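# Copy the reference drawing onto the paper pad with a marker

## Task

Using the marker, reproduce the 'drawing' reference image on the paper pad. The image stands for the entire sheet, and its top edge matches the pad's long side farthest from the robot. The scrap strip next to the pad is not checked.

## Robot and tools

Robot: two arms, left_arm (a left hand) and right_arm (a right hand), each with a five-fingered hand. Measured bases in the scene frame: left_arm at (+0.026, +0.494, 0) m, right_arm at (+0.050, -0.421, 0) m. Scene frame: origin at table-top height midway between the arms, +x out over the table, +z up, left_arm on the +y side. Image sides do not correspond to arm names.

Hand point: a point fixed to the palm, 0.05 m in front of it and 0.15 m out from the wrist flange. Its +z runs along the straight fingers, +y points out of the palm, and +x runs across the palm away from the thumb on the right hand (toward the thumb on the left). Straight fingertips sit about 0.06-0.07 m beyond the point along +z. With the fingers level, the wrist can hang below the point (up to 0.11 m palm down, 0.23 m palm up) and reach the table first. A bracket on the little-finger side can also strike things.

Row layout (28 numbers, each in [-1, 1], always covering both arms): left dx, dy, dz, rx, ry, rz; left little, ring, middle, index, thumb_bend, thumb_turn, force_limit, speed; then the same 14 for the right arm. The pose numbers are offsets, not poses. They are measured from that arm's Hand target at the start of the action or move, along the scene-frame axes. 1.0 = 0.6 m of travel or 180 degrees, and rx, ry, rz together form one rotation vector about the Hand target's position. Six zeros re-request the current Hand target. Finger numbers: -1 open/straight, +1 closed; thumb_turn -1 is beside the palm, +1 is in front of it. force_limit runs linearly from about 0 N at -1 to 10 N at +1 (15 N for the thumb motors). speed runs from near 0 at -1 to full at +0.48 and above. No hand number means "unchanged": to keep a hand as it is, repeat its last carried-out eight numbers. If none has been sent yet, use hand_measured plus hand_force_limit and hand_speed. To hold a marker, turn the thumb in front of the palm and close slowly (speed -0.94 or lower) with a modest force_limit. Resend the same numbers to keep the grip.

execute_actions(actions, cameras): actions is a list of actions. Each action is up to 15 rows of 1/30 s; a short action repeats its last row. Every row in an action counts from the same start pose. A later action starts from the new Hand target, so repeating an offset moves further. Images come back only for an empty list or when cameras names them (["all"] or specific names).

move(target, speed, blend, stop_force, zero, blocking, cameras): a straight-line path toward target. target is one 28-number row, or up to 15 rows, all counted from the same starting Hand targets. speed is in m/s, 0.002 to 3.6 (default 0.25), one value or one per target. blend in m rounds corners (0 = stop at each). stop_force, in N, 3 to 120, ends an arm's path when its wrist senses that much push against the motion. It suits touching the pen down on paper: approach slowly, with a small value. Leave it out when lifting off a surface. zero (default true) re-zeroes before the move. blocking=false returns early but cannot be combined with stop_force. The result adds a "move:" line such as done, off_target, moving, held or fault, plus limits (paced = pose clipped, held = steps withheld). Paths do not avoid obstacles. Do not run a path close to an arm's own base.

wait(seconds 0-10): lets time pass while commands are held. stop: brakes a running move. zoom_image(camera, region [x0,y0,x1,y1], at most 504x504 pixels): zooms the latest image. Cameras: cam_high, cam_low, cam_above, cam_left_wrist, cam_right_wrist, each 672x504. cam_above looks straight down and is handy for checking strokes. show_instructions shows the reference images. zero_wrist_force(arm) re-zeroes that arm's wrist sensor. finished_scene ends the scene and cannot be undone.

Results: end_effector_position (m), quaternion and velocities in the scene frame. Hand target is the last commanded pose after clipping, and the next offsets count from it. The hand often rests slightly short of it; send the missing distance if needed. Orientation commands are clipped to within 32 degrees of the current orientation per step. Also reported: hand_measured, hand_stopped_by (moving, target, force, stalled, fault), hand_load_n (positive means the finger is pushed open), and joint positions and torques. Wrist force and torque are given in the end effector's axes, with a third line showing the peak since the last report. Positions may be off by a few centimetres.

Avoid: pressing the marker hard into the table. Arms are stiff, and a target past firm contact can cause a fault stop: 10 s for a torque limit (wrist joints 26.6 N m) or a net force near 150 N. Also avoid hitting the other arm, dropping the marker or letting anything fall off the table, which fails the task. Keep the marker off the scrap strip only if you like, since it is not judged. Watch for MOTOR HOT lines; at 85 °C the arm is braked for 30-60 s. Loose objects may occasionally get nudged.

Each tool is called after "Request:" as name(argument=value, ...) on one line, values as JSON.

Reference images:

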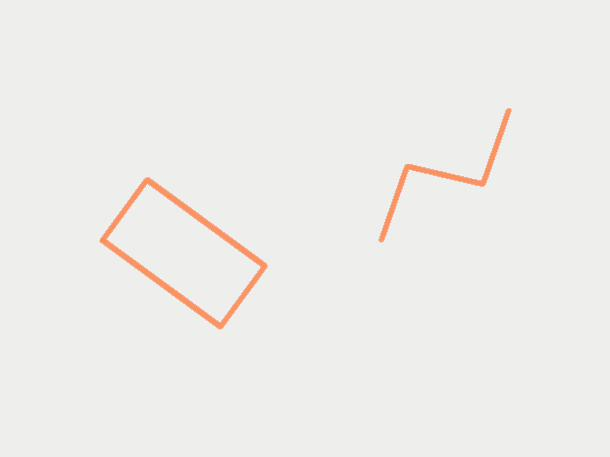

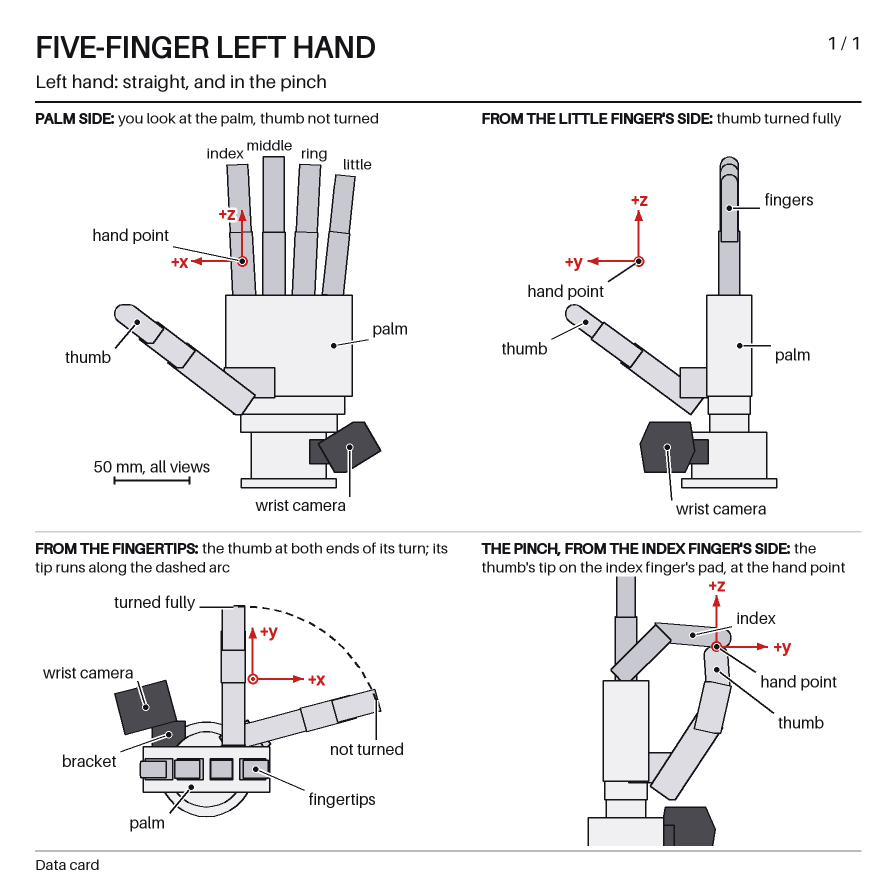

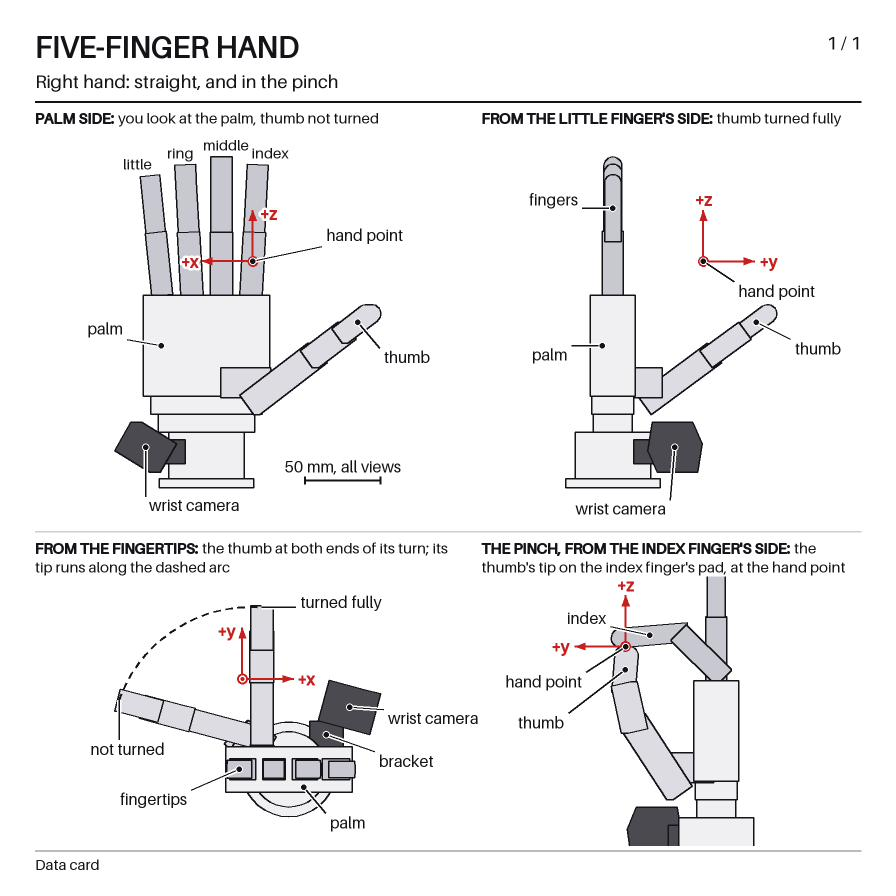

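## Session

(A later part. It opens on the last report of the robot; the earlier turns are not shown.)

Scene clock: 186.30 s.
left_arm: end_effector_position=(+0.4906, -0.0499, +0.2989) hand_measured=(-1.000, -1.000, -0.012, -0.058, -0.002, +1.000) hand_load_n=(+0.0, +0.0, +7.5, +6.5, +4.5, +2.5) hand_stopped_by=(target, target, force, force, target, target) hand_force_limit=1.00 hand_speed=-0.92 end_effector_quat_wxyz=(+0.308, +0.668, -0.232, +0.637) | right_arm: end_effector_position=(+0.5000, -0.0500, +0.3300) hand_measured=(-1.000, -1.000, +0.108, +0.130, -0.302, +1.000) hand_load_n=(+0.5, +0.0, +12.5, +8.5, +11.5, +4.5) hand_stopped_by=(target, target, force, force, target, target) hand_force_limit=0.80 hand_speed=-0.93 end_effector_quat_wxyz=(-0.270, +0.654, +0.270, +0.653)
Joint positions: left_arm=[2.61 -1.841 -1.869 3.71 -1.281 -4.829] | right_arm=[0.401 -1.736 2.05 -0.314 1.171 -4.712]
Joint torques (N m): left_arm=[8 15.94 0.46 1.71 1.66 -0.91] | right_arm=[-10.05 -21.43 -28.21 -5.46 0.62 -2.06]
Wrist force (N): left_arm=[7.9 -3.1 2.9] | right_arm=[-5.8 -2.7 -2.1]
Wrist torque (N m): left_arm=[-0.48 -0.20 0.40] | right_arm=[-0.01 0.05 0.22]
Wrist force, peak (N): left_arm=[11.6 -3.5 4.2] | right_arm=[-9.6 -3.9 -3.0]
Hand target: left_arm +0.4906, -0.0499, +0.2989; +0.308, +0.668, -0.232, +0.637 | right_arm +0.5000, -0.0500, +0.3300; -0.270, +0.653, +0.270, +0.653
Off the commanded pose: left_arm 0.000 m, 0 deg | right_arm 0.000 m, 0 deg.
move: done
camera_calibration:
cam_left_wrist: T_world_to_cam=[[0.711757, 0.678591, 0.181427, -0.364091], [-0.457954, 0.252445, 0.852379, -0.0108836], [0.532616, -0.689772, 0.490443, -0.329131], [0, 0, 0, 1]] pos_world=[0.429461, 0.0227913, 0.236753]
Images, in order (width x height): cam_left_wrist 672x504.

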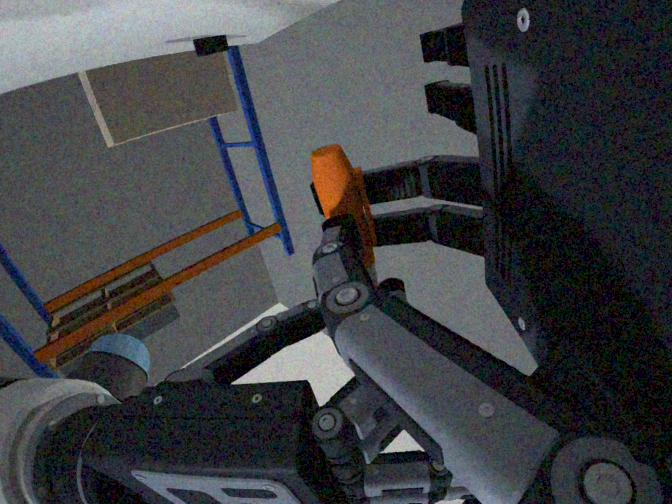

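Request:
move(target=[0,0,0,0,0,0,-1,-1,-0.3,-0.3,0,1,0.8,-0.6,0,0,0,0,0,0,-1,-1,0.55,0.55,-0.3,1,0.8,-0.93], speed=0.03)

Request:
move(target=[0,0,-0.0115,0,0,0,-1,-1,-0.25,-0.25,0,1,0.8,-0.6,0,0,0,0,0,0,-1,-1,0.55,0.65,-0.3,1,1,-0.85], speed=0.03, cameras=["cam_left_wrist"])

Request:
zoom_image(camera="cam_left_wrist", region=[220, 100, 420, 300])

Scene clock: 187.53 s.
left_arm: end_effector_position=(+0.4906, -0.0499, +0.2988) hand_measured=(-1.000, -1.000, -0.300, -0.300, +0.000, +1.000) hand_load_n=(+0.0, +0.0, +0.0, +0.0, +0.0, +0.0) hand_stopped_by=(target, target, target, target, target, target) hand_force_limit=0.80 hand_speed=-0.60 end_effector_quat_wxyz=(+0.308, +0.668, -0.232, +0.636) | right_arm: end_effector_position=(+0.5000, -0.0500, +0.3300) hand_measured=(-1.000, -1.000, +0.108, +0.130, -0.302, +1.000) hand_load_n=(+0.0, +0.0, +12.5, +8.0, +12.0, +3.5) hand_stopped_by=(target, target, force, force, target, target) hand_force_limit=0.80 hand_speed=-0.93 end_effector_quat_wxyz=(-0.270, +0.653, +0.270, +0.653)
Joint positions: left_arm=[2.61 -1.841 -1.869 3.71 -1.281 -4.829] | right_arm=[0.401 -1.736 2.05 -0.314 1.171 -4.712]
Joint torques (N m): left_arm=[7.52 26.47 16.56 1.78 0.08 -1.11] | right_arm=[-7.17 -21.27 -26.08 0.88 0.65 -1.93]
Wrist force (N): left_arm=[1.1 -2.0 -0.2] | right_arm=[0.0 1.6 -0.6]
Wrist torque (N m): left_arm=[-0.47 -0.14 0.40] | right_arm=[0.15 0.12 0.24]
Wrist force, peak (N): left_arm=[8.6 -3.1 2.8] | right_arm=[-6.8 -2.2 -2.3]
Hand target: left_arm +0.4906, -0.0499, +0.2989; +0.308, +0.668, -0.232, +0.637 | right_arm +0.5000, -0.0500, +0.3300; -0.270, +0.653, +0.270, +0.653
Off the commanded pose: left_arm 0.000 m, 0 deg | right_arm 0.000 m, 0 deg.
move: done

Scene clock: 188.37 s.
left_arm: end_effector_position=(+0.4906, -0.0499, +0.2922) hand_measured=(-1.000, -1.000, -0.250, -0.250, +0.000, +1.000) hand_load_n=(+0.0, +0.0, +0.0, +0.0, +0.0, +0.0) hand_stopped_by=(target, target, target, target, target, target) hand_force_limit=0.80 hand_speed=-0.60 end_effector_quat_wxyz=(+0.308, +0.668, -0.232, +0.637) | right_arm: end_effector_position=(+0.5000, -0.0500, +0.3300) hand_measured=(-1.000, -1.000, +0.108, +0.142, -0.304, +1.000) hand_load_n=(+0.0, +0.0, +11.5, +13.0, +14.5, +2.5) hand_stopped_by=(target, target, force, force, target, target) hand_force_limit=1.00 hand_speed=-0.85 end_effector_quat_wxyz=(-0.270, +0.653, +0.270, +0.653)
Joint positions: left_arm=[2.61 -1.85 -1.877 3.727 -1.281 -4.829] | right_arm=[0.401 -1.736 2.05 -0.314 1.171 -4.712]
Joint torques (N m): left_arm=[8.1 18.47 4.64 3.6 -1.13 -0.39] | right_arm=[-0.51 -21.58 -19.45 1.32 0.67 -2.05]
Wrist force (N): left_arm=[1.3 -2.1 -0.7] | right_arm=[0.3 1.7 -0.5]
Wrist torque (N m): left_arm=[-0.49 -0.11 0.40] | right_arm=[0.13 0.09 0.23]
Wrist force, peak (N): left_arm=[1.9 -2.0 -0.7] | right_arm=[-0.1 2.1 -0.6]
Hand target: left_arm +0.4906, -0.0499, +0.2920; +0.308, +0.668, -0.232, +0.637 | right_arm +0.5000, -0.0500, +0.3300; -0.270, +0.653, +0.270, +0.653
Off the commanded pose: left_arm 0.000 m, 0 deg | right_arm 0.000 m, 0 deg.
move: done
camera_calibration:
cam_left_wrist: T_world_to_cam=[[0.711757, 0.678591, 0.181427, -0.362875], [-0.457954, 0.252445, 0.852379, -0.00517271], [0.532616, -0.689772, 0.490443, -0.325845], [0, 0, 0, 1]] pos_world=[0.429461, 0.0227913, 0.230053]
Images, in order (width x height): cam_left_wrist 672x504.

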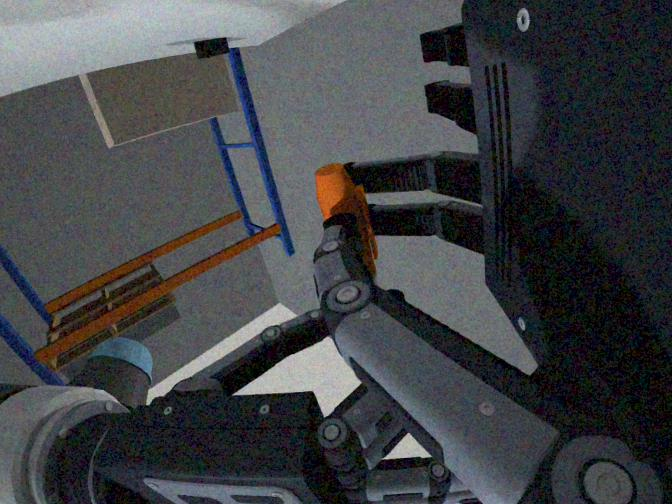

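Scaled by 2.520 from the camera's 672x504 image, which has a finer 960x720 frame.

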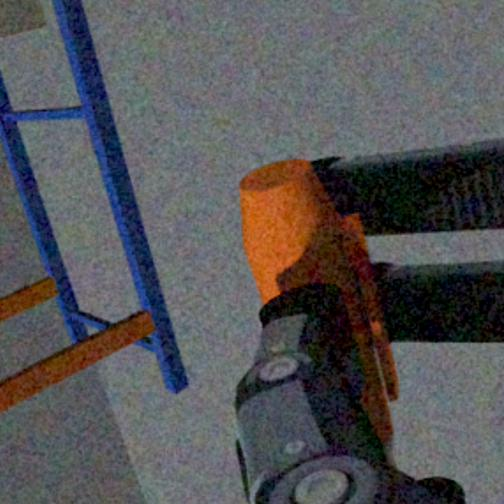

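Request:
move(target=[0,0,0,0,0,0,-1,-1,0.3,0.3,0,1,-0.2,-0.92,0,0,0,0,0,0,-1,-1,0.55,0.65,-0.3,1,1,-0.85], speed=0.03)

Request:
move(target=[0,0,0,0,0,0,-1,-1,0.45,0.45,0,1,1,-0.8,0,0,0,0,0,0,-1,-1,0.55,0.65,-0.3,1,1,-0.85], speed=0.03)

Request:
move(target=[0,0,-0.012,0,0,0,-1,-1,0.45,0.45,0,1,1,-0.8,0,0,0,0,0,0,-1,-1,0.55,0.65,-0.3,1,1,-0.85], speed=0.01, stop_force=40, cameras=["cam_left_wrist","cam_right_wrist"])

Request:
zoom_image(camera="cam_left_wrist", region=[220, 100, 420, 300])

Scene clock: 189.93 s.
left_arm: end_effector_position=(+0.4906, -0.0499, +0.2920) hand_measured=(-1.000, -1.000, -0.020, -0.058, +0.000, +1.000) hand_load_n=(+0.0, +0.0, +4.0, +3.5, +2.0, +0.5) hand_stopped_by=(target, target, force, force, target, target) hand_force_limit=-0.20 hand_speed=-0.92 end_effector_quat_wxyz=(+0.308, +0.668, -0.232, +0.637) | right_arm: end_effector_position=(+0.5000, -0.0500, +0.3300) hand_measured=(-1.000, -1.000, +0.108, +0.142, -0.304, +1.000) hand_load_n=(+0.0, +0.0, +12.0, +12.5, +14.0, +2.5) hand_stopped_by=(target, target, force, force, target, target) hand_force_limit=1.00 hand_speed=-0.85 end_effector_quat_wxyz=(-0.270, +0.654, +0.270, +0.653)
Joint positions: left_arm=[2.61 -1.85 -1.878 3.727 -1.281 -4.829] | right_arm=[0.401 -1.736 2.05 -0.314 1.171 -4.712]
Joint torques (N m): left_arm=[7.52 19.33 5.36 2.91 -1.06 -0.22] | right_arm=[8.05 -21.73 -15.01 0.75 0.59 -1.92]
Wrist force (N): left_arm=[1.4 -2.3 1.4] | right_arm=[-0.5 -0.2 -1.2]
Wrist torque (N m): left_arm=[-0.46 -0.18 0.40] | right_arm=[0.10 0.07 0.25]
Wrist force, peak (N): left_arm=[2.1 -2.7 0.8] | right_arm=[-0.2 2.1 -0.2]
Hand target: left_arm +0.4906, -0.0499, +0.2920; +0.308, +0.668, -0.232, +0.637 | right_arm +0.5000, -0.0500, +0.3300; -0.270, +0.653, +0.270, +0.653
Off the commanded pose: left_arm 0.000 m, 0 deg | right_arm 0.000 m, 0 deg.
move: done

Scene clock: 190.43 s.
left_arm: end_effector_position=(+0.4907, -0.0499, +0.2920) hand_measured=(-1.000, -1.000, -0.004, -0.034, -0.002, +1.000) hand_load_n=(+0.0, +0.0, +8.5, +13.5, +5.0, +0.5) hand_stopped_by=(target, target, force, force, target, target) hand_force_limit=1.00 hand_speed=-0.80 end_effector_quat_wxyz=(+0.308, +0.668, -0.232, +0.637) | right_arm: end_effector_position=(+0.5000, -0.0500, +0.3300) hand_measured=(-1.000, -1.000, +0.108, +0.142, -0.304, +1.000) hand_load_n=(+0.0, +0.0, +12.0, +12.5, +13.5, +2.0) hand_stopped_by=(target, target, force, force, target, target) hand_force_limit=1.00 hand_speed=-0.85 end_effector_quat_wxyz=(-0.270, +0.654, +0.270, +0.653)
Joint positions: left_arm=[2.61 -1.85 -1.878 3.727 -1.281 -4.829] | right_arm=[0.401 -1.736 2.05 -0.314 1.171 -4.712]
Joint torques (N m): left_arm=[7.47 19.97 5.2 2.54 0.02 -0.21] | right_arm=[5 -22.05 -15.68 -0.22 0.67 -2.01]
Wrist force (N): left_arm=[2.6 -3.5 4.7] | right_arm=[-0.5 -5.0 -2.0]
Wrist torque (N m): left_arm=[-0.49 -0.33 0.38] | right_arm=[-0.06 0.08 0.20]
Wrist force, peak (N): left_arm=[3.2 -3.2 4.9] | right_arm=[-0.9 -4.9 -2.2]
Hand target: left_arm +0.4906, -0.0499, +0.2920; +0.308, +0.668, -0.232, +0.637 | right_arm +0.5000, -0.0500, +0.3300; -0.270, +0.653, +0.270, +0.653
Off the commanded pose: left_arm 0.000 m, 0 deg | right_arm 0.000 m, 0 deg.
move: done

Scene clock: 192.10 s.
left_arm: end_effector_position=(+0.4906, -0.0499, +0.2848) hand_measured=(-1.000, -1.000, -0.004, -0.034, +0.000, +1.000) hand_load_n=(+0.0, +0.0, +4.0, +8.5, +2.0, +2.5) hand_stopped_by=(target, target, force, force, target, target) hand_force_limit=1.00 hand_speed=-0.80 end_effector_quat_wxyz=(+0.308, +0.668, -0.232, +0.637) | right_arm: end_effector_position=(+0.5000, -0.0500, +0.3300) hand_measured=(-1.000, -1.000, +0.108, +0.142, -0.304, +1.000) hand_load_n=(+0.0, +0.0, +13.5, +10.0, +14.0, +2.5) hand_stopped_by=(target, target, force, force, target, target) hand_force_limit=1.00 hand_speed=-0.85 end_effector_quat_wxyz=(-0.270, +0.653, +0.270, +0.653)
Joint positions: left_arm=[2.61 -1.86 -1.886 3.746 -1.281 -4.829] | right_arm=[0.401 -1.736 2.05 -0.314 1.171 -4.712]
Joint torques (N m): left_arm=[7.76 15.76 -0.3 1.53 1.7 0.54] | right_arm=[-0.98 -22.64 -35.22 -6.8 0.81 -1.91]
Wrist force (N): left_arm=[8.2 -3.7 3.1] | right_arm=[-6.9 -1.6 -3.0]
Wrist torque (N m): left_arm=[-0.50 -0.25 0.43] | right_arm=[0.08 0.00 0.26]
Wrist force, peak (N): left_arm=[11.9 -3.4 4.8] | right_arm=[-9.3 -4.7 -3.0]
Hand target: left_arm +0.4906, -0.0499, +0.2848; +0.308, +0.668, -0.232, +0.637 | right_arm +0.5000, -0.0500, +0.3300; -0.270, +0.653, +0.270, +0.653
Off the commanded pose: left_arm 0.000 m, 0 deg | right_arm 0.000 m, 0 deg.
move: done
camera_calibration:
cam_left_wrist: T_world_to_cam=[[0.711757, 0.678591, 0.181427, -0.361604], [-0.457954, 0.252445, 0.852379, 0.00118069], [0.532616, -0.689772, 0.490443, -0.322269], [0, 0, 0, 1]] pos_world=[0.429561, 0.0227913, 0.222653]
cam_right_wrist: T_world_to_cam=[[0.657075, -0.688646, 0.306625, -0.4662], [-0.197781, -0.549999, -0.811409, 0.339277], [0.727417, 0.472512, -0.497592, -0.058618], [0, 0, 0, 1]] pos_world=[0.416071, -0.106747, 0.389073]
Images, in order (width x height): cam_left_wrist 672x504, cam_right_wrist 672x504.

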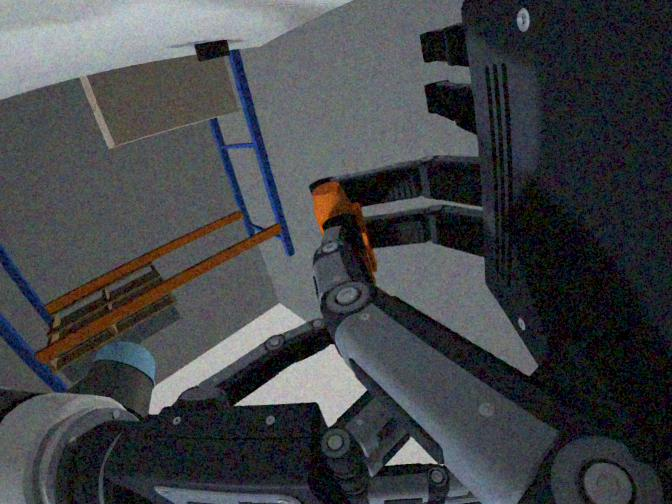

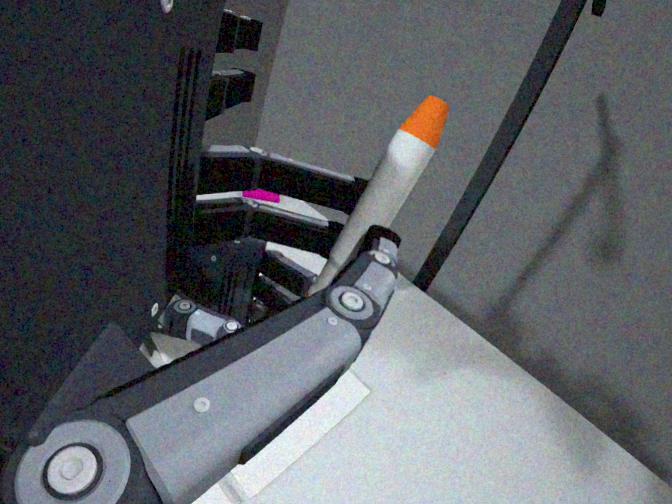

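Scaled by 2.520 from the camera's 672x504 image, which has a finer 960x720 frame.

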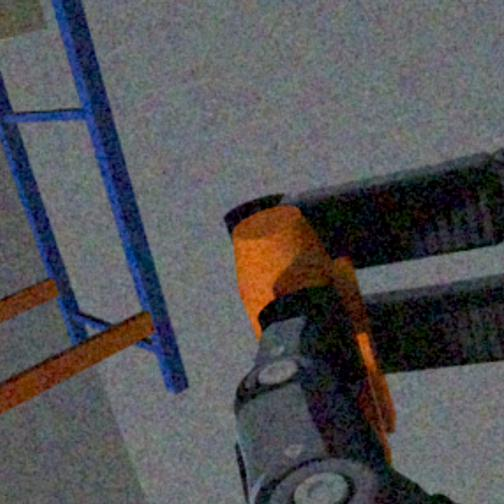

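Request:
zoom_image(camera="cam_right_wrist", region=[385, 80, 465, 160])

Request:
zoom_image(camera="cam_left_wrist", region=[300, 170, 400, 290])

Scaled by 6.300 from the camera's 672x504 image, which has a finer 960x720 frame.

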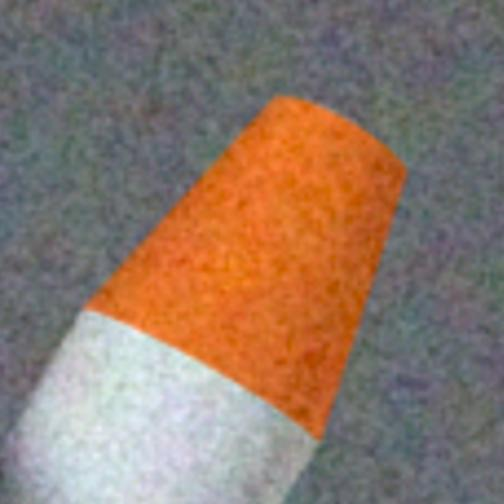

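Scaled by 4.200 from the camera's 672x504 image, which has a finer 960x720 frame.

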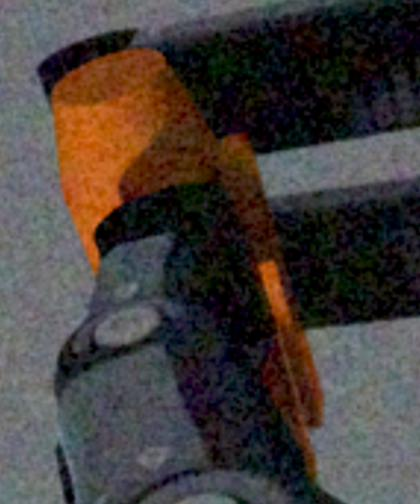

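Request:
move(target=[0,0,0,0,0,0,-1,-1,-0.3,-0.3,0,1,0.8,-0.6,0,0,0,0,0,0,-1,-1,0.55,0.65,-0.3,1,1,-0.85], speed=0.03)

Request:
move(target=[0,0,0.0305,0,0,0,-1,-1,-0.3,-0.3,0,1,0.8,-0.6,0,0,0,0,0,0,-1,-1,0.55,0.65,-0.3,1,1,-0.85], speed=0.04)

Request:
move(target=[0,0,0,0,0,0,-1,-1,0.3,0.3,0,1,0.2,-0.9,0,0,0,0,0,0,-1,-1,0.55,0.65,-0.3,1,1,-0.85], speed=0.03)

Request:
move(target=[0,0,0,0,0,0,-1,-1,0.5,0.5,0,1,1,-0.7,0,0,0,0,0,0,-1,-1,0.55,0.65,-0.3,1,1,-0.85], speed=0.03)

Scene clock: 197.47 s.
left_arm: end_effector_position=(+0.4906, -0.0499, +0.2847) hand_measured=(-1.000, -1.000, -0.300, -0.300, +0.000, +1.000) hand_load_n=(+0.0, +0.0, +0.0, +0.0, +0.0, +0.0) hand_stopped_by=(target, target, target, target, target, target) hand_force_limit=0.80 hand_speed=-0.60 end_effector_quat_wxyz=(+0.308, +0.668, -0.232, +0.636) | right_arm: end_effector_position=(+0.5000, -0.0500, +0.3301) hand_measured=(-1.000, -1.000, +0.108, +0.142, -0.304, +1.000) hand_load_n=(+0.0, +0.0, +12.0, +11.0, +14.5, +2.5) hand_stopped_by=(target, target, force, force, target, target) hand_force_limit=1.00 hand_speed=-0.85 end_effector_quat_wxyz=(-0.270, +0.653, +0.270, +0.653)
Joint positions: left_arm=[2.61 -1.86 -1.886 3.746 -1.281 -4.829] | right_arm=[0.401 -1.736 2.05 -0.314 1.171 -4.712]
Joint torques (N m): left_arm=[6.74 26.8 16.51 1.64 -0.02 0.59] | right_arm=[-5.82 -21.65 -19.1 1.06 0.48 -1.81]
Wrist force (N): left_arm=[1.4 -2.4 -0.8] | right_arm=[0.7 1.8 -0.8]
Wrist torque (N m): left_arm=[-0.47 -0.14 0.40] | right_arm=[0.17 0.09 0.23]
Wrist force, peak (N): left_arm=[9.2 -3.8 2.8] | right_arm=[-7.2 -2.1 -3.3]
Hand target: left_arm +0.4906, -0.0499, +0.2848; +0.308, +0.668, -0.232, +0.637 | right_arm +0.5000, -0.0500, +0.3300; -0.270, +0.653, +0.270, +0.653
Off the commanded pose: left_arm 0.000 m, 0 deg | right_arm 0.000 m, 0 deg.
move: done

Scene clock: 198.43 s.
left_arm: end_effector_position=(+0.4907, -0.0499, +0.3030) hand_measured=(-1.000, -1.000, -0.300, -0.300, +0.000, +1.000) hand_load_n=(+0.0, +0.0, +0.0, +0.0, +0.0, +0.0) hand_stopped_by=(target, target, target, target, target, target) hand_force_limit=0.80 hand_speed=-0.60 end_effector_quat_wxyz=(+0.308, +0.668, -0.232, +0.637) | right_arm: end_effector_position=(+0.5000, -0.0500, +0.3300) hand_measured=(-1.000, -1.000, +0.108, +0.142, -0.304, +1.000) hand_load_n=(+0.0, +0.0, +11.5, +12.5, +14.0, +3.0) hand_stopped_by=(target, target, force, force, target, target) hand_force_limit=1.00 hand_speed=-0.85 end_effector_quat_wxyz=(-0.270, +0.654, +0.270, +0.653)
Joint positions: left_arm=[2.61 -1.835 -1.864 3.699 -1.281 -4.829] | right_arm=[0.401 -1.736 2.05 -0.314 1.171 -4.712]
Joint torques (N m): left_arm=[4.16 36.52 35.3 -0.2 -0.58 0.41] | right_arm=[1.24 -20.73 -12.7 1.02 0.21 -1.92]
Wrist force (N): left_arm=[1.3 -2.0 0.3] | right_arm=[0.7 0.8 -0.4]
Wrist torque (N m): left_arm=[-0.49 -0.15 0.42] | right_arm=[0.09 0.07 0.28]
Wrist force, peak (N): left_arm=[1.1 -2.4 -0.4] | right_arm=[0.3 2.0 -0.7]
Hand target: left_arm +0.4906, -0.0499, +0.3031; +0.308, +0.668, -0.232, +0.637 | right_arm +0.5000, -0.0500, +0.3300; -0.270, +0.653, +0.270, +0.653
Off the commanded pose: left_arm 0.000 m, 0 deg | right_arm 0.000 m, 0 deg.
move: done

Scene clock: 199.73 s.
left_arm: end_effector_position=(+0.4907, -0.0499, +0.3031) hand_measured=(-1.000, -1.000, -0.014, -0.070, +0.000, +1.000) hand_load_n=(+0.0, +0.0, +8.5, +3.5, +3.0, +0.5) hand_stopped_by=(target, target, force, force, target, target) hand_force_limit=0.20 hand_speed=-0.90 end_effector_quat_wxyz=(+0.308, +0.668, -0.232, +0.637) | right_arm: end_effector_position=(+0.5000, -0.0500, +0.3300) hand_measured=(-1.000, -1.000, +0.108, +0.142, -0.304, +1.000) hand_load_n=(+0.0, +0.5, +12.5, +12.5, +13.0, +3.0) hand_stopped_by=(target, target, force, force, target, target) hand_force_limit=1.00 hand_speed=-0.85 end_effector_quat_wxyz=(-0.270, +0.654, +0.270, +0.653)
Joint positions: left_arm=[2.61 -1.835 -1.864 3.699 -1.281 -4.829] | right_arm=[0.401 -1.736 2.05 -0.314 1.171 -4.712]
Joint torques (N m): left_arm=[3.47 37.59 32.63 -0.27 1.28 0.77] | right_arm=[6.8 -20.77 -14.99 0.49 -0.13 -1.69]
Wrist force (N): left_arm=[1.3 -3.4 3.5] | right_arm=[-0.1 -2.8 -1.7]
Wrist torque (N m): left_arm=[-0.50 -0.18 0.41] | right_arm=[0.01 0.09 0.28]
Wrist force, peak (N): left_arm=[0.9 -3.7 3.8] | right_arm=[1.3 -3.5 -1.8]
Hand target: left_arm +0.4906, -0.0499, +0.3031; +0.308, +0.668, -0.232, +0.637 | right_arm +0.5000, -0.0500, +0.3300; -0.270, +0.653, +0.270, +0.653
Off the commanded pose: left_arm 0.000 m, 0 deg | right_arm 0.000 m, 0 deg.
move: done

Scene clock: 200.23 s.
left_arm: end_effector_position=(+0.4907, -0.0499, +0.3031) hand_measured=(-1.000, -1.000, +0.006, -0.048, -0.002, +1.000) hand_load_n=(+0.0, +0.0, +16.5, +12.5, +7.5, +1.5) hand_stopped_by=(target, target, force, force, target, target) hand_force_limit=1.00 hand_speed=-0.70 end_effector_quat_wxyz=(+0.308, +0.668, -0.232, +0.637) | right_arm: end_effector_position=(+0.5000, -0.0500, +0.3300) hand_measured=(-1.000, -1.000, +0.108, +0.142, -0.304, +1.000) hand_load_n=(-0.5, +0.0, +13.0, +12.5, +13.0, +2.0) hand_stopped_by=(target, target, force, force, target, target) hand_force_limit=1.00 hand_speed=-0.85 end_effector_quat_wxyz=(-0.270, +0.654, +0.270, +0.653)
Joint positions: left_arm=[2.61 -1.835 -1.864 3.699 -1.281 -4.829] | right_arm=[0.401 -1.736 2.05 -0.314 1.171 -4.712]
Joint torques (N m): left_arm=[3.47 37 30.35 -0.35 1.45 0.75] | right_arm=[3.29 -21.61 -15.36 -0.52 0.45 -1.82]
Wrist force (N): left_arm=[2.5 -4.8 6.1] | right_arm=[-0.3 -6.5 -2.9]
Wrist torque (N m): left_arm=[-0.54 -0.27 0.37] | right_arm=[-0.07 0.12 0.20]
Wrist force, peak (N): left_arm=[2.5 -4.6 6.5] | right_arm=[-0.2 -7.2 -2.9]
Hand target: left_arm +0.4906, -0.0499, +0.3031; +0.308, +0.668, -0.232, +0.637 | right_arm +0.5000, -0.0500, +0.3300; -0.270, +0.653, +0.270, +0.653
Off the commanded pose: left_arm 0.000 m, 0 deg | right_arm 0.000 m, 0 deg.
move: done

Loads are now 16.5 / 12.5 N. Pull.

Request:
move(target=[0,0,-0.01,0,0,0,-1,-1,0.5,0.5,0,1,1,-0.7,0,0,0,0,0,0,-1,-1,0.55,0.65,-0.3,1,1,-0.85], speed=0.01, stop_force=40, cameras=["cam_left_wrist","cam_right_wrist"])

Request:
zoom_image(camera="cam_left_wrist", region=[220, 100, 420, 300])

Scene clock: 201.93 s.
left_arm: end_effector_position=(+0.4906, -0.0499, +0.2971) hand_measured=(-1.000, -1.000, +0.006, -0.046, -0.002, +1.000) hand_load_n=(+0.0, +0.0, +14.5, +6.5, +5.0, +4.0) hand_stopped_by=(target, target, force, force, target, target) hand_force_limit=1.00 hand_speed=-0.70 end_effector_quat_wxyz=(+0.308, +0.668, -0.232, +0.637) | right_arm: end_effector_position=(+0.5000, -0.0500, +0.3300) hand_measured=(-1.000, -1.000, +0.108, +0.142, -0.304, +1.000) hand_load_n=(+0.0, +0.0, +12.5, +11.0, +14.5, +5.5) hand_stopped_by=(target, target, force, force, target, target) hand_force_limit=1.00 hand_speed=-0.85 end_effector_quat_wxyz=(-0.270, +0.653, +0.270, +0.653)
Joint positions: left_arm=[2.61 -1.843 -1.871 3.714 -1.281 -4.829] | right_arm=[0.401 -1.736 2.05 -0.314 1.171 -4.712]
Joint torques (N m): left_arm=[3.95 13.69 -2.52 0.87 1.88 0.36] | right_arm=[-8.51 -21.73 -37.85 -7.69 1.58 -1.85]
Wrist force (N): left_arm=[12.5 -4.0 3.4] | right_arm=[-9.5 -3.0 -3.2]
Wrist torque (N m): left_arm=[-0.53 -0.23 0.47] | right_arm=[0.01 0.06 0.25]
Wrist force, peak (N): left_arm=[15.3 -4.3 6.3] | right_arm=[-13.0 -5.9 -3.9]
Hand target: left_arm +0.4906, -0.0499, +0.2971; +0.308, +0.668, -0.232, +0.637 | right_arm +0.5000, -0.0500, +0.3300; -0.270, +0.653, +0.270, +0.653
Off the commanded pose: left_arm 0.000 m, 0 deg | right_arm 0.000 m, 0 deg.
move: done
camera_calibration:
cam_left_wrist: T_world_to_cam=[[0.711757, 0.678591, 0.181427, -0.363836], [-0.457954, 0.252445, 0.852379, -0.00930357], [0.532616, -0.689772, 0.490443, -0.328301], [0, 0, 0, 1]] pos_world=[0.429561, 0.0227913, 0.234953]
cam_right_wrist: T_world_to_cam=[[0.657075, -0.688646, 0.306625, -0.4662], [-0.197781, -0.549999, -0.811409, 0.339277], [0.727417, 0.472512, -0.497592, -0.058618], [0, 0, 0, 1]] pos_world=[0.416071, -0.106747, 0.389073]
Images, in order (width x height): cam_left_wrist 672x504, cam_right_wrist 672x504.

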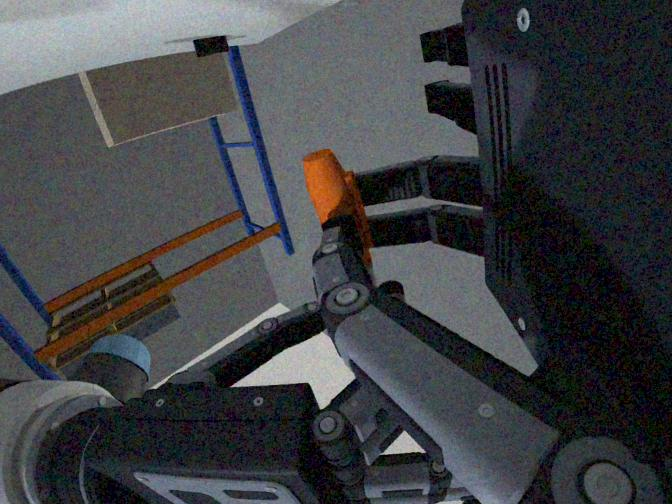

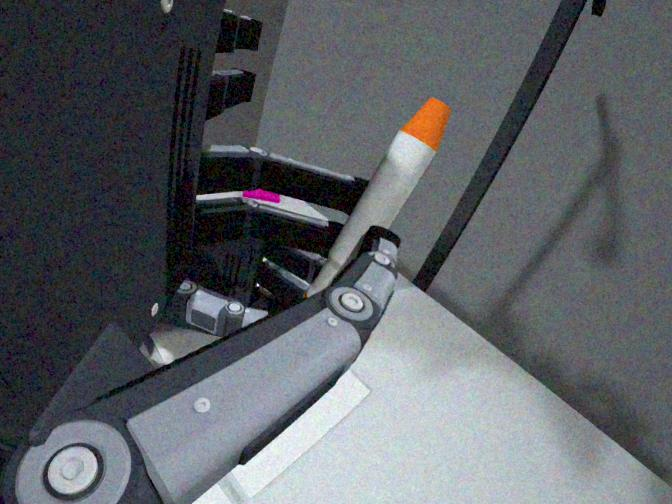

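Scaled by 2.520 from the camera's 672x504 image, which has a finer 960x720 frame.

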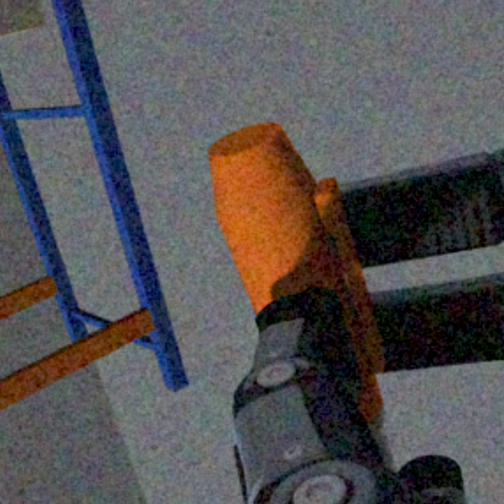

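Request:
move(target=[0,0,0,0,0,0,-1,-1,-0.4,-0.4,0,1,0.8,-0.6,0,0,0,0,0,0,-1,-1,0.55,0.65,-0.3,1,1,-0.85], speed=0.03)

Request:
move(target=[[0.012,0.012,0,0,0,0,-1,-1,-1,-1,0,1,0.8,0,0,0,0,0,0,0,-1,-1,0.55,0.65,-0.3,1,1,-0.85],[-0.075,0.12,0,0,0,0,-1,-1,-1,-1,0,1,0.8,0,0,0,0,0,0,0,-1,-1,0.55,0.65,-0.3,1,1,-0.85],[-0.05,0.45,0.08,0,0,0,-1,-1,-1,-1,0,1,0.8,0,-0.0892,0.0775,-0.38,0,0,0,-1,-1,0.55,0.65,-0.3,1,1,-0.85]], speed=[0.06,0.12,0.2], blend=[0.005,0.03,0], cameras=["all"])

Request:
zoom_image(camera="cam_above", region=[260, 340, 440, 500])

Request:
zoom_image(camera="cam_high", region=[300, 150, 420, 270])

Request:
zoom_image(camera="cam_left_wrist", region=[100, 60, 440, 400])

Scene clock: 204.30 s.
left_arm: end_effector_position=(+0.4906, -0.0499, +0.2970) hand_measured=(-1.000, -1.000, -0.400, -0.400, +0.000, +1.000) hand_load_n=(+0.0, +0.0, +0.0, +0.0, +0.0, +0.0) hand_stopped_by=(target, target, target, target, target, target) hand_force_limit=0.80 hand_speed=-0.60 end_effector_quat_wxyz=(+0.308, +0.668, -0.232, +0.636) | right_arm: end_effector_position=(+0.5000, -0.0500, +0.3300) hand_measured=(-1.000, -1.000, +0.108, +0.142, -0.304, +1.000) hand_load_n=(+0.0, +0.0, +12.5, +11.5, +14.5, +3.5) hand_stopped_by=(target, target, force, force, target, target) hand_force_limit=1.00 hand_speed=-0.85 end_effector_quat_wxyz=(-0.270, +0.653, +0.270, +0.653)
Joint positions: left_arm=[2.61 -1.843 -1.872 3.714 -1.281 -4.829] | right_arm=[0.401 -1.736 2.05 -0.314 1.171 -4.712]
Joint torques (N m): left_arm=[2.82 32.92 25.99 0.86 -0.93 -0.94] | right_arm=[-4.94 -20.55 -12.17 1.24 -1.51 -1.92]
Wrist force (N): left_arm=[0.9 -2.4 -0.5] | right_arm=[0.2 1.7 -0.8]
Wrist torque (N m): left_arm=[-0.51 -0.13 0.41] | right_arm=[0.14 0.11 0.23]
Wrist force, peak (N): left_arm=[12.8 -3.8 3.2] | right_arm=[-10.7 -2.7 -3.5]
Hand target: left_arm +0.4906, -0.0499, +0.2971; +0.308, +0.668, -0.232, +0.637 | right_arm +0.5000, -0.0500, +0.3300; -0.270, +0.653, +0.270, +0.653
Off the commanded pose: left_arm 0.000 m, 0 deg | right_arm 0.000 m, 0 deg.
move: done

Scene clock: 207.17 s.
left_arm: end_effector_position=(+0.4607, +0.2200, +0.3451) hand_measured=(-1.000, -1.000, -1.000, -1.000, +0.000, +1.000) hand_load_n=(+0.0, +0.0, +0.0, +0.0, +0.5, +0.0) hand_stopped_by=(target, target, target, target, target, target) hand_force_limit=0.80 hand_speed=0.00 end_effector_quat_wxyz=(+0.308, +0.668, -0.232, +0.637) | right_arm: end_effector_position=(+0.4464, -0.0035, +0.1020) hand_measured=(-1.000, -1.000, +0.108, +0.142, -0.304, +1.000) hand_load_n=(+0.0, +0.0, +12.5, +12.0, +14.5, +4.5) hand_stopped_by=(target, target, force, force, target, target) hand_force_limit=1.00 hand_speed=-0.85 end_effector_quat_wxyz=(-0.270, +0.654, +0.270, +0.653)
Joint positions: left_arm=[3.367 -1.382 -2.216 3.597 -0.524 -4.829] | right_arm=[0.619 -1.306 2.355 -1.049 1.389 -4.712]
Joint torques (N m): left_arm=[10.35 18.61 35.78 -1.22 1.23 1.04] | right_arm=[9.4 -10.84 -4.19 -4.59 1.03 2.06]
Wrist force (N): left_arm=[1.0 -2.1 0.4] | right_arm=[0.6 0.9 -0.5]
Wrist torque (N m): left_arm=[-0.46 -0.15 0.28] | right_arm=[0.12 0.09 0.09]
Wrist force, peak (N): left_arm=[1.3 -2.8 0.3] | right_arm=[0.5 2.0 -0.6]
Hand target: left_arm +0.4606, +0.2201, +0.3451; +0.308, +0.668, -0.232, +0.637 | right_arm +0.4465, -0.0035, +0.1020; -0.270, +0.653, +0.270, +0.653
Off the commanded pose: left_arm 0.000 m, 0 deg | right_arm 0.000 m, 0 deg.
move: done
camera_calibration:
cam_left_wrist: T_world_to_cam=[[0.711688, 0.678657, 0.181453, -0.534342], [-0.458018, 0.252415, 0.852353, -0.13205], [0.532654, -0.689718, 0.490478, -0.149735], [0, 0, 0, 1]] pos_world=[0.399561, 0.292691, 0.282953]
cam_right_wrist: T_world_to_cam=[[0.657104, -0.688614, 0.306635, -0.329155], [-0.197819, -0.550059, -0.811359, 0.169353], [0.72738, 0.472489, -0.497667, -0.15505], [0, 0, 0, 1]] pos_world=[0.362571, -0.0602467, 0.161173]

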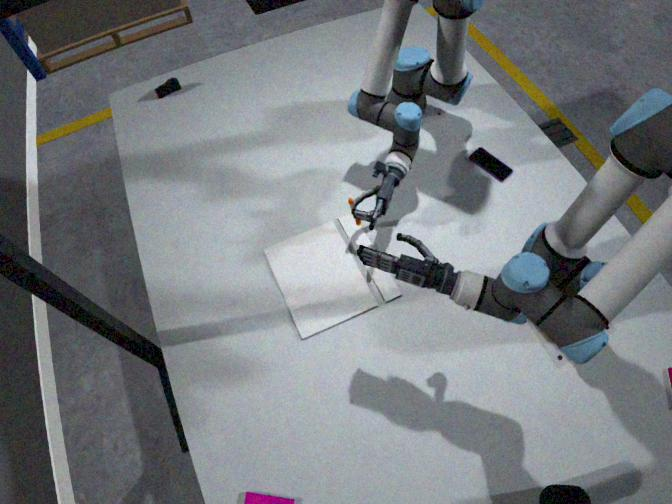

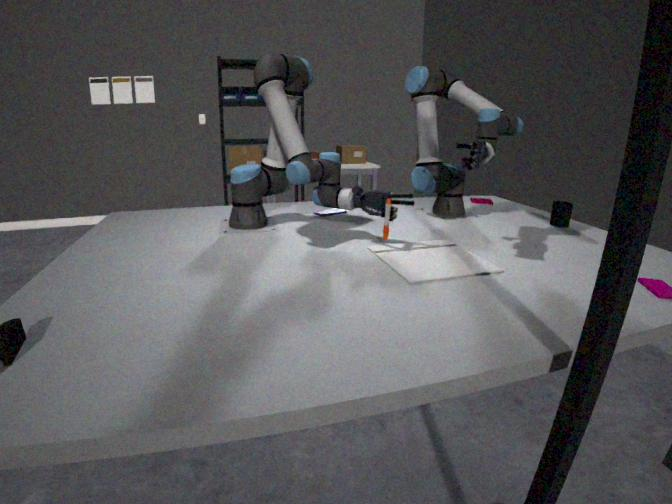

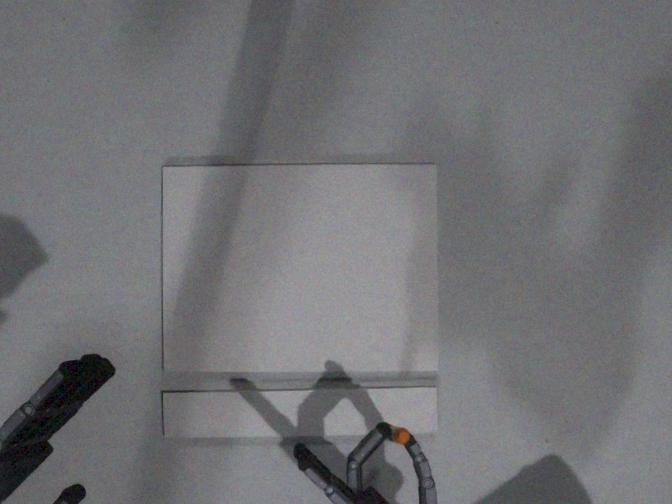

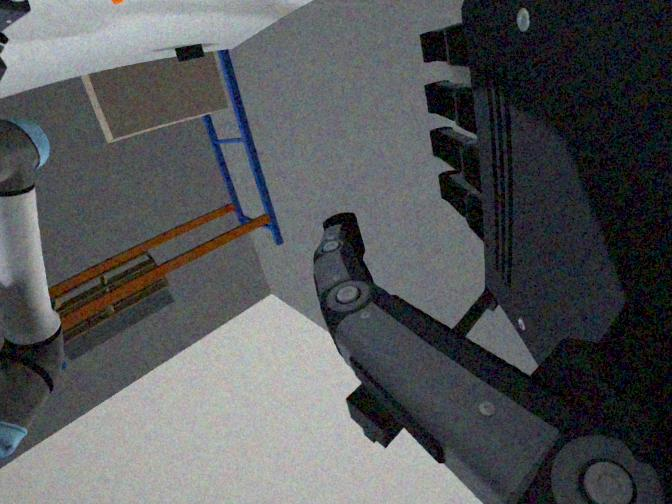

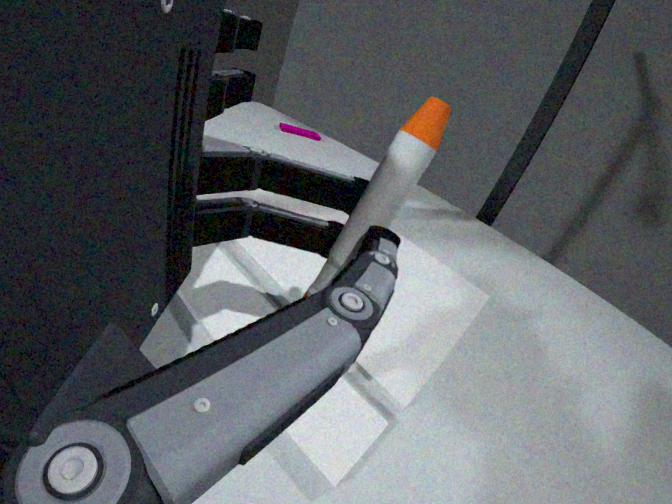

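Scaled by 2.800.

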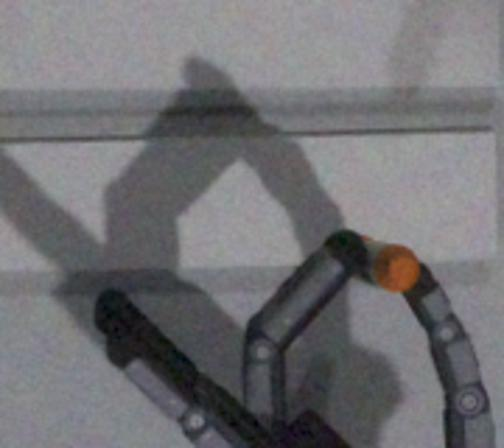

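Scaled by 4.200.

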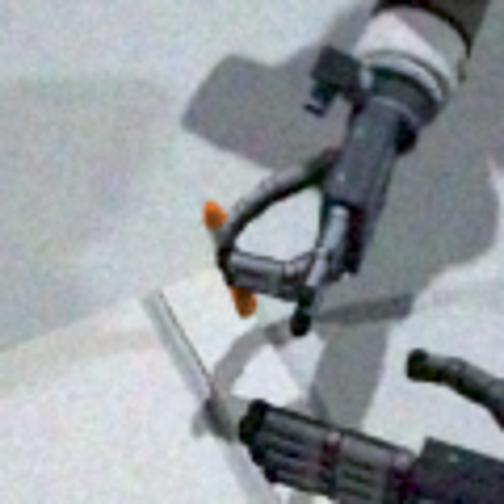

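Scaled by 1.482 from the camera's 672x504 image, which has a finer 960x720 frame.

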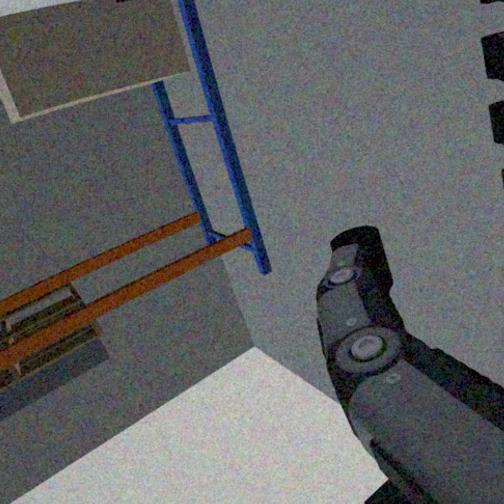

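Request:
move(target=[0,0,0,0,0,0,-1,-1,-1,-1,0,1,0.8,0,0.015,0,-0.0183,0,0,0,-1,-1,0.55,0.65,-0.3,1,1,-0.85], speed=0.05)

Request:
move(target=[0,0,0,0,0,0,-1,-1,-1,-1,0,1,0.8,0,0,0,-0.03,0,0,0,-1,-1,0.55,0.65,-0.3,1,1,-0.85], speed=0.005, stop_force=3, cameras=["cam_high","cam_low","cam_above"])

Scene clock: 209.07 s.
left_arm: end_effector_position=(+0.4606, +0.2201, +0.3451) hand_measured=(-1.000, -1.000, -1.000, -1.000, +0.000, +1.000) hand_load_n=(+0.0, +0.0, +0.0, +0.0, +0.0, +0.0) hand_stopped_by=(target, target, target, target, target, target) hand_force_limit=0.80 hand_speed=0.00 end_effector_quat_wxyz=(+0.308, +0.668, -0.232, +0.637) | right_arm: end_effector_position=(+0.4554, -0.0035, +0.0911) hand_measured=(-1.000, -1.000, +0.108, +0.142, -0.304, +1.000) hand_load_n=(+0.0, +0.0, +12.5, +12.0, +14.5, +4.5) hand_stopped_by=(target, target, force, force, target, target) hand_force_limit=1.00 hand_speed=-0.85 end_effector_quat_wxyz=(-0.270, +0.654, +0.270, +0.653)
Joint positions: left_arm=[3.367 -1.382 -2.216 3.597 -0.523 -4.829] | right_arm=[0.603 -1.265 2.347 -1.081 1.373 -4.712]
Joint torques (N m): left_arm=[11.46 18.37 35.25 -0.84 1.22 1.09] | right_arm=[-10.54 -11.42 -18.75 -4.7 -1.34 0.86]
Wrist force (N): left_arm=[0.8 -2.0 0.5] | right_arm=[0.5 1.1 -0.3]
Wrist torque (N m): left_arm=[-0.45 -0.11 0.26] | right_arm=[0.14 0.08 0.09]
Wrist force, peak (N): left_arm=[1.1 -2.3 0.7] | right_arm=[0.5 1.2 -0.6]
Hand target: left_arm +0.4606, +0.2201, +0.3451; +0.308, +0.668, -0.232, +0.637 | right_arm +0.4555, -0.0035, +0.0910; -0.270, +0.653, +0.270, +0.653
Off the commanded pose: left_arm 0.000 m, 0 deg | right_arm 0.000 m, 0 deg.
move: done

Scene clock: 212.33 s.
left_arm: end_effector_position=(+0.4606, +0.2201, +0.3451) hand_measured=(-1.000, -1.000, -1.000, -1.000, +0.000, +1.000) hand_load_n=(+0.0, +0.0, +0.0, +0.0, +0.0, -0.5) hand_stopped_by=(target, target, target, target, target, target) hand_force_limit=0.80 hand_speed=0.00 end_effector_quat_wxyz=(+0.308, +0.668, -0.232, +0.637) | right_arm: end_effector_position=(+0.4555, -0.0035, +0.0807) hand_measured=(-1.000, -1.000, +0.108, +0.142, -0.304, +1.000) hand_load_n=(+0.0, +0.0, +12.5, +12.0, +14.5, +3.5) hand_stopped_by=(target, target, force, force, target, target) hand_force_limit=1.00 hand_speed=-0.85 end_effector_quat_wxyz=(-0.270, +0.653, +0.270, +0.653)
Joint positions: left_arm=[3.367 -1.382 -2.216 3.597 -0.523 -4.829] | right_arm=[0.603 -1.235 2.351 -1.117 1.373 -4.712]
Joint torques (N m): left_arm=[11.01 18.3 35.79 -0.98 1.27 0.98] | right_arm=[-7.1 -33.58 -18.68 2.02 -1.48 -0.37]
Wrist force (N): left_arm=[0.6 -2.3 0.6] | right_arm=[2.8 1.4 -0.6]
Wrist torque (N m): left_arm=[-0.52 -0.08 0.26] | right_arm=[0.14 0.11 0.07]
Wrist force, peak (N): left_arm=[1.4 -2.3 0.4] | right_arm=[5.3 1.0 0.0]
Hand target: left_arm +0.4606, +0.2201, +0.3451; +0.308, +0.668, -0.232, +0.637 | right_arm +0.4555, -0.0035, +0.0807; -0.270, +0.653, +0.270, +0.653 (not the last commanded pose)
Off the commanded pose: left_arm 0.000 m, 0 deg | right_arm 0.008 m, 0 deg.
move: contact (right_arm)
Images, in order (width x height): cam_high 672x504, cam_low 672x504, cam_above 672x504.

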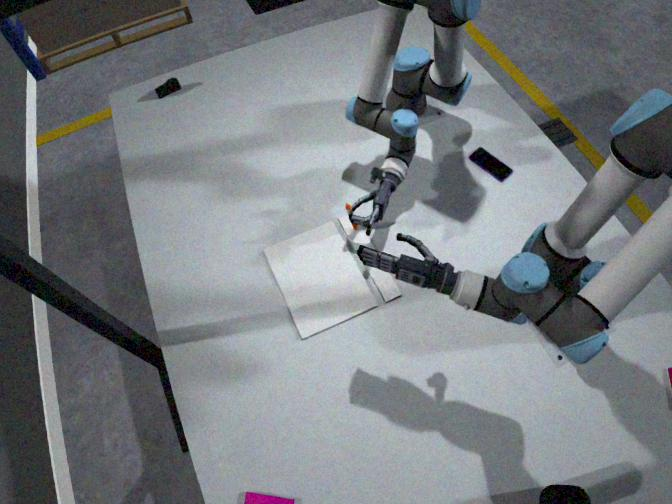

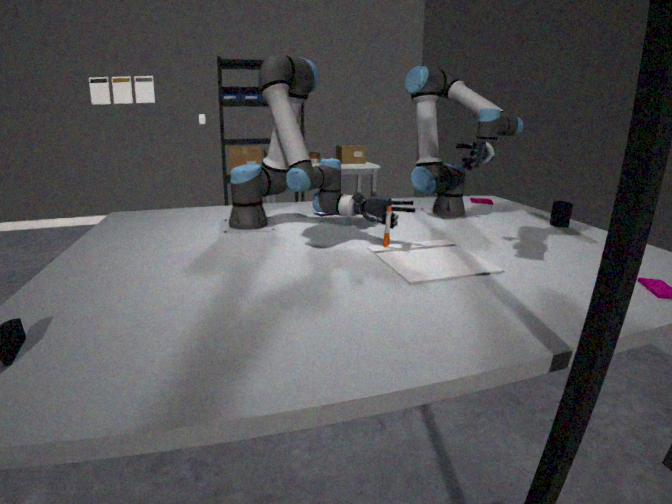

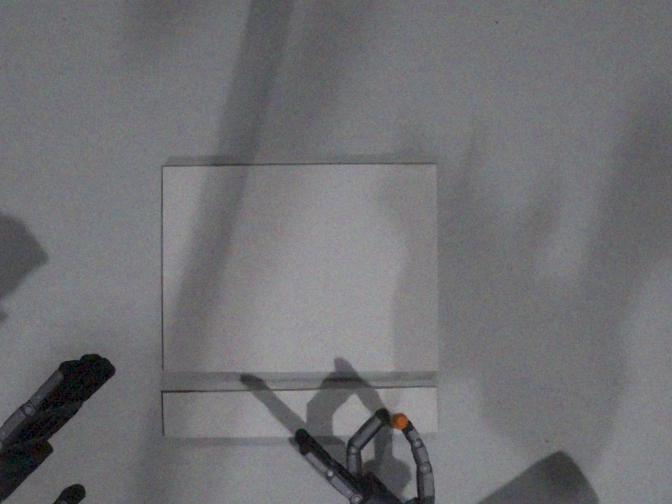

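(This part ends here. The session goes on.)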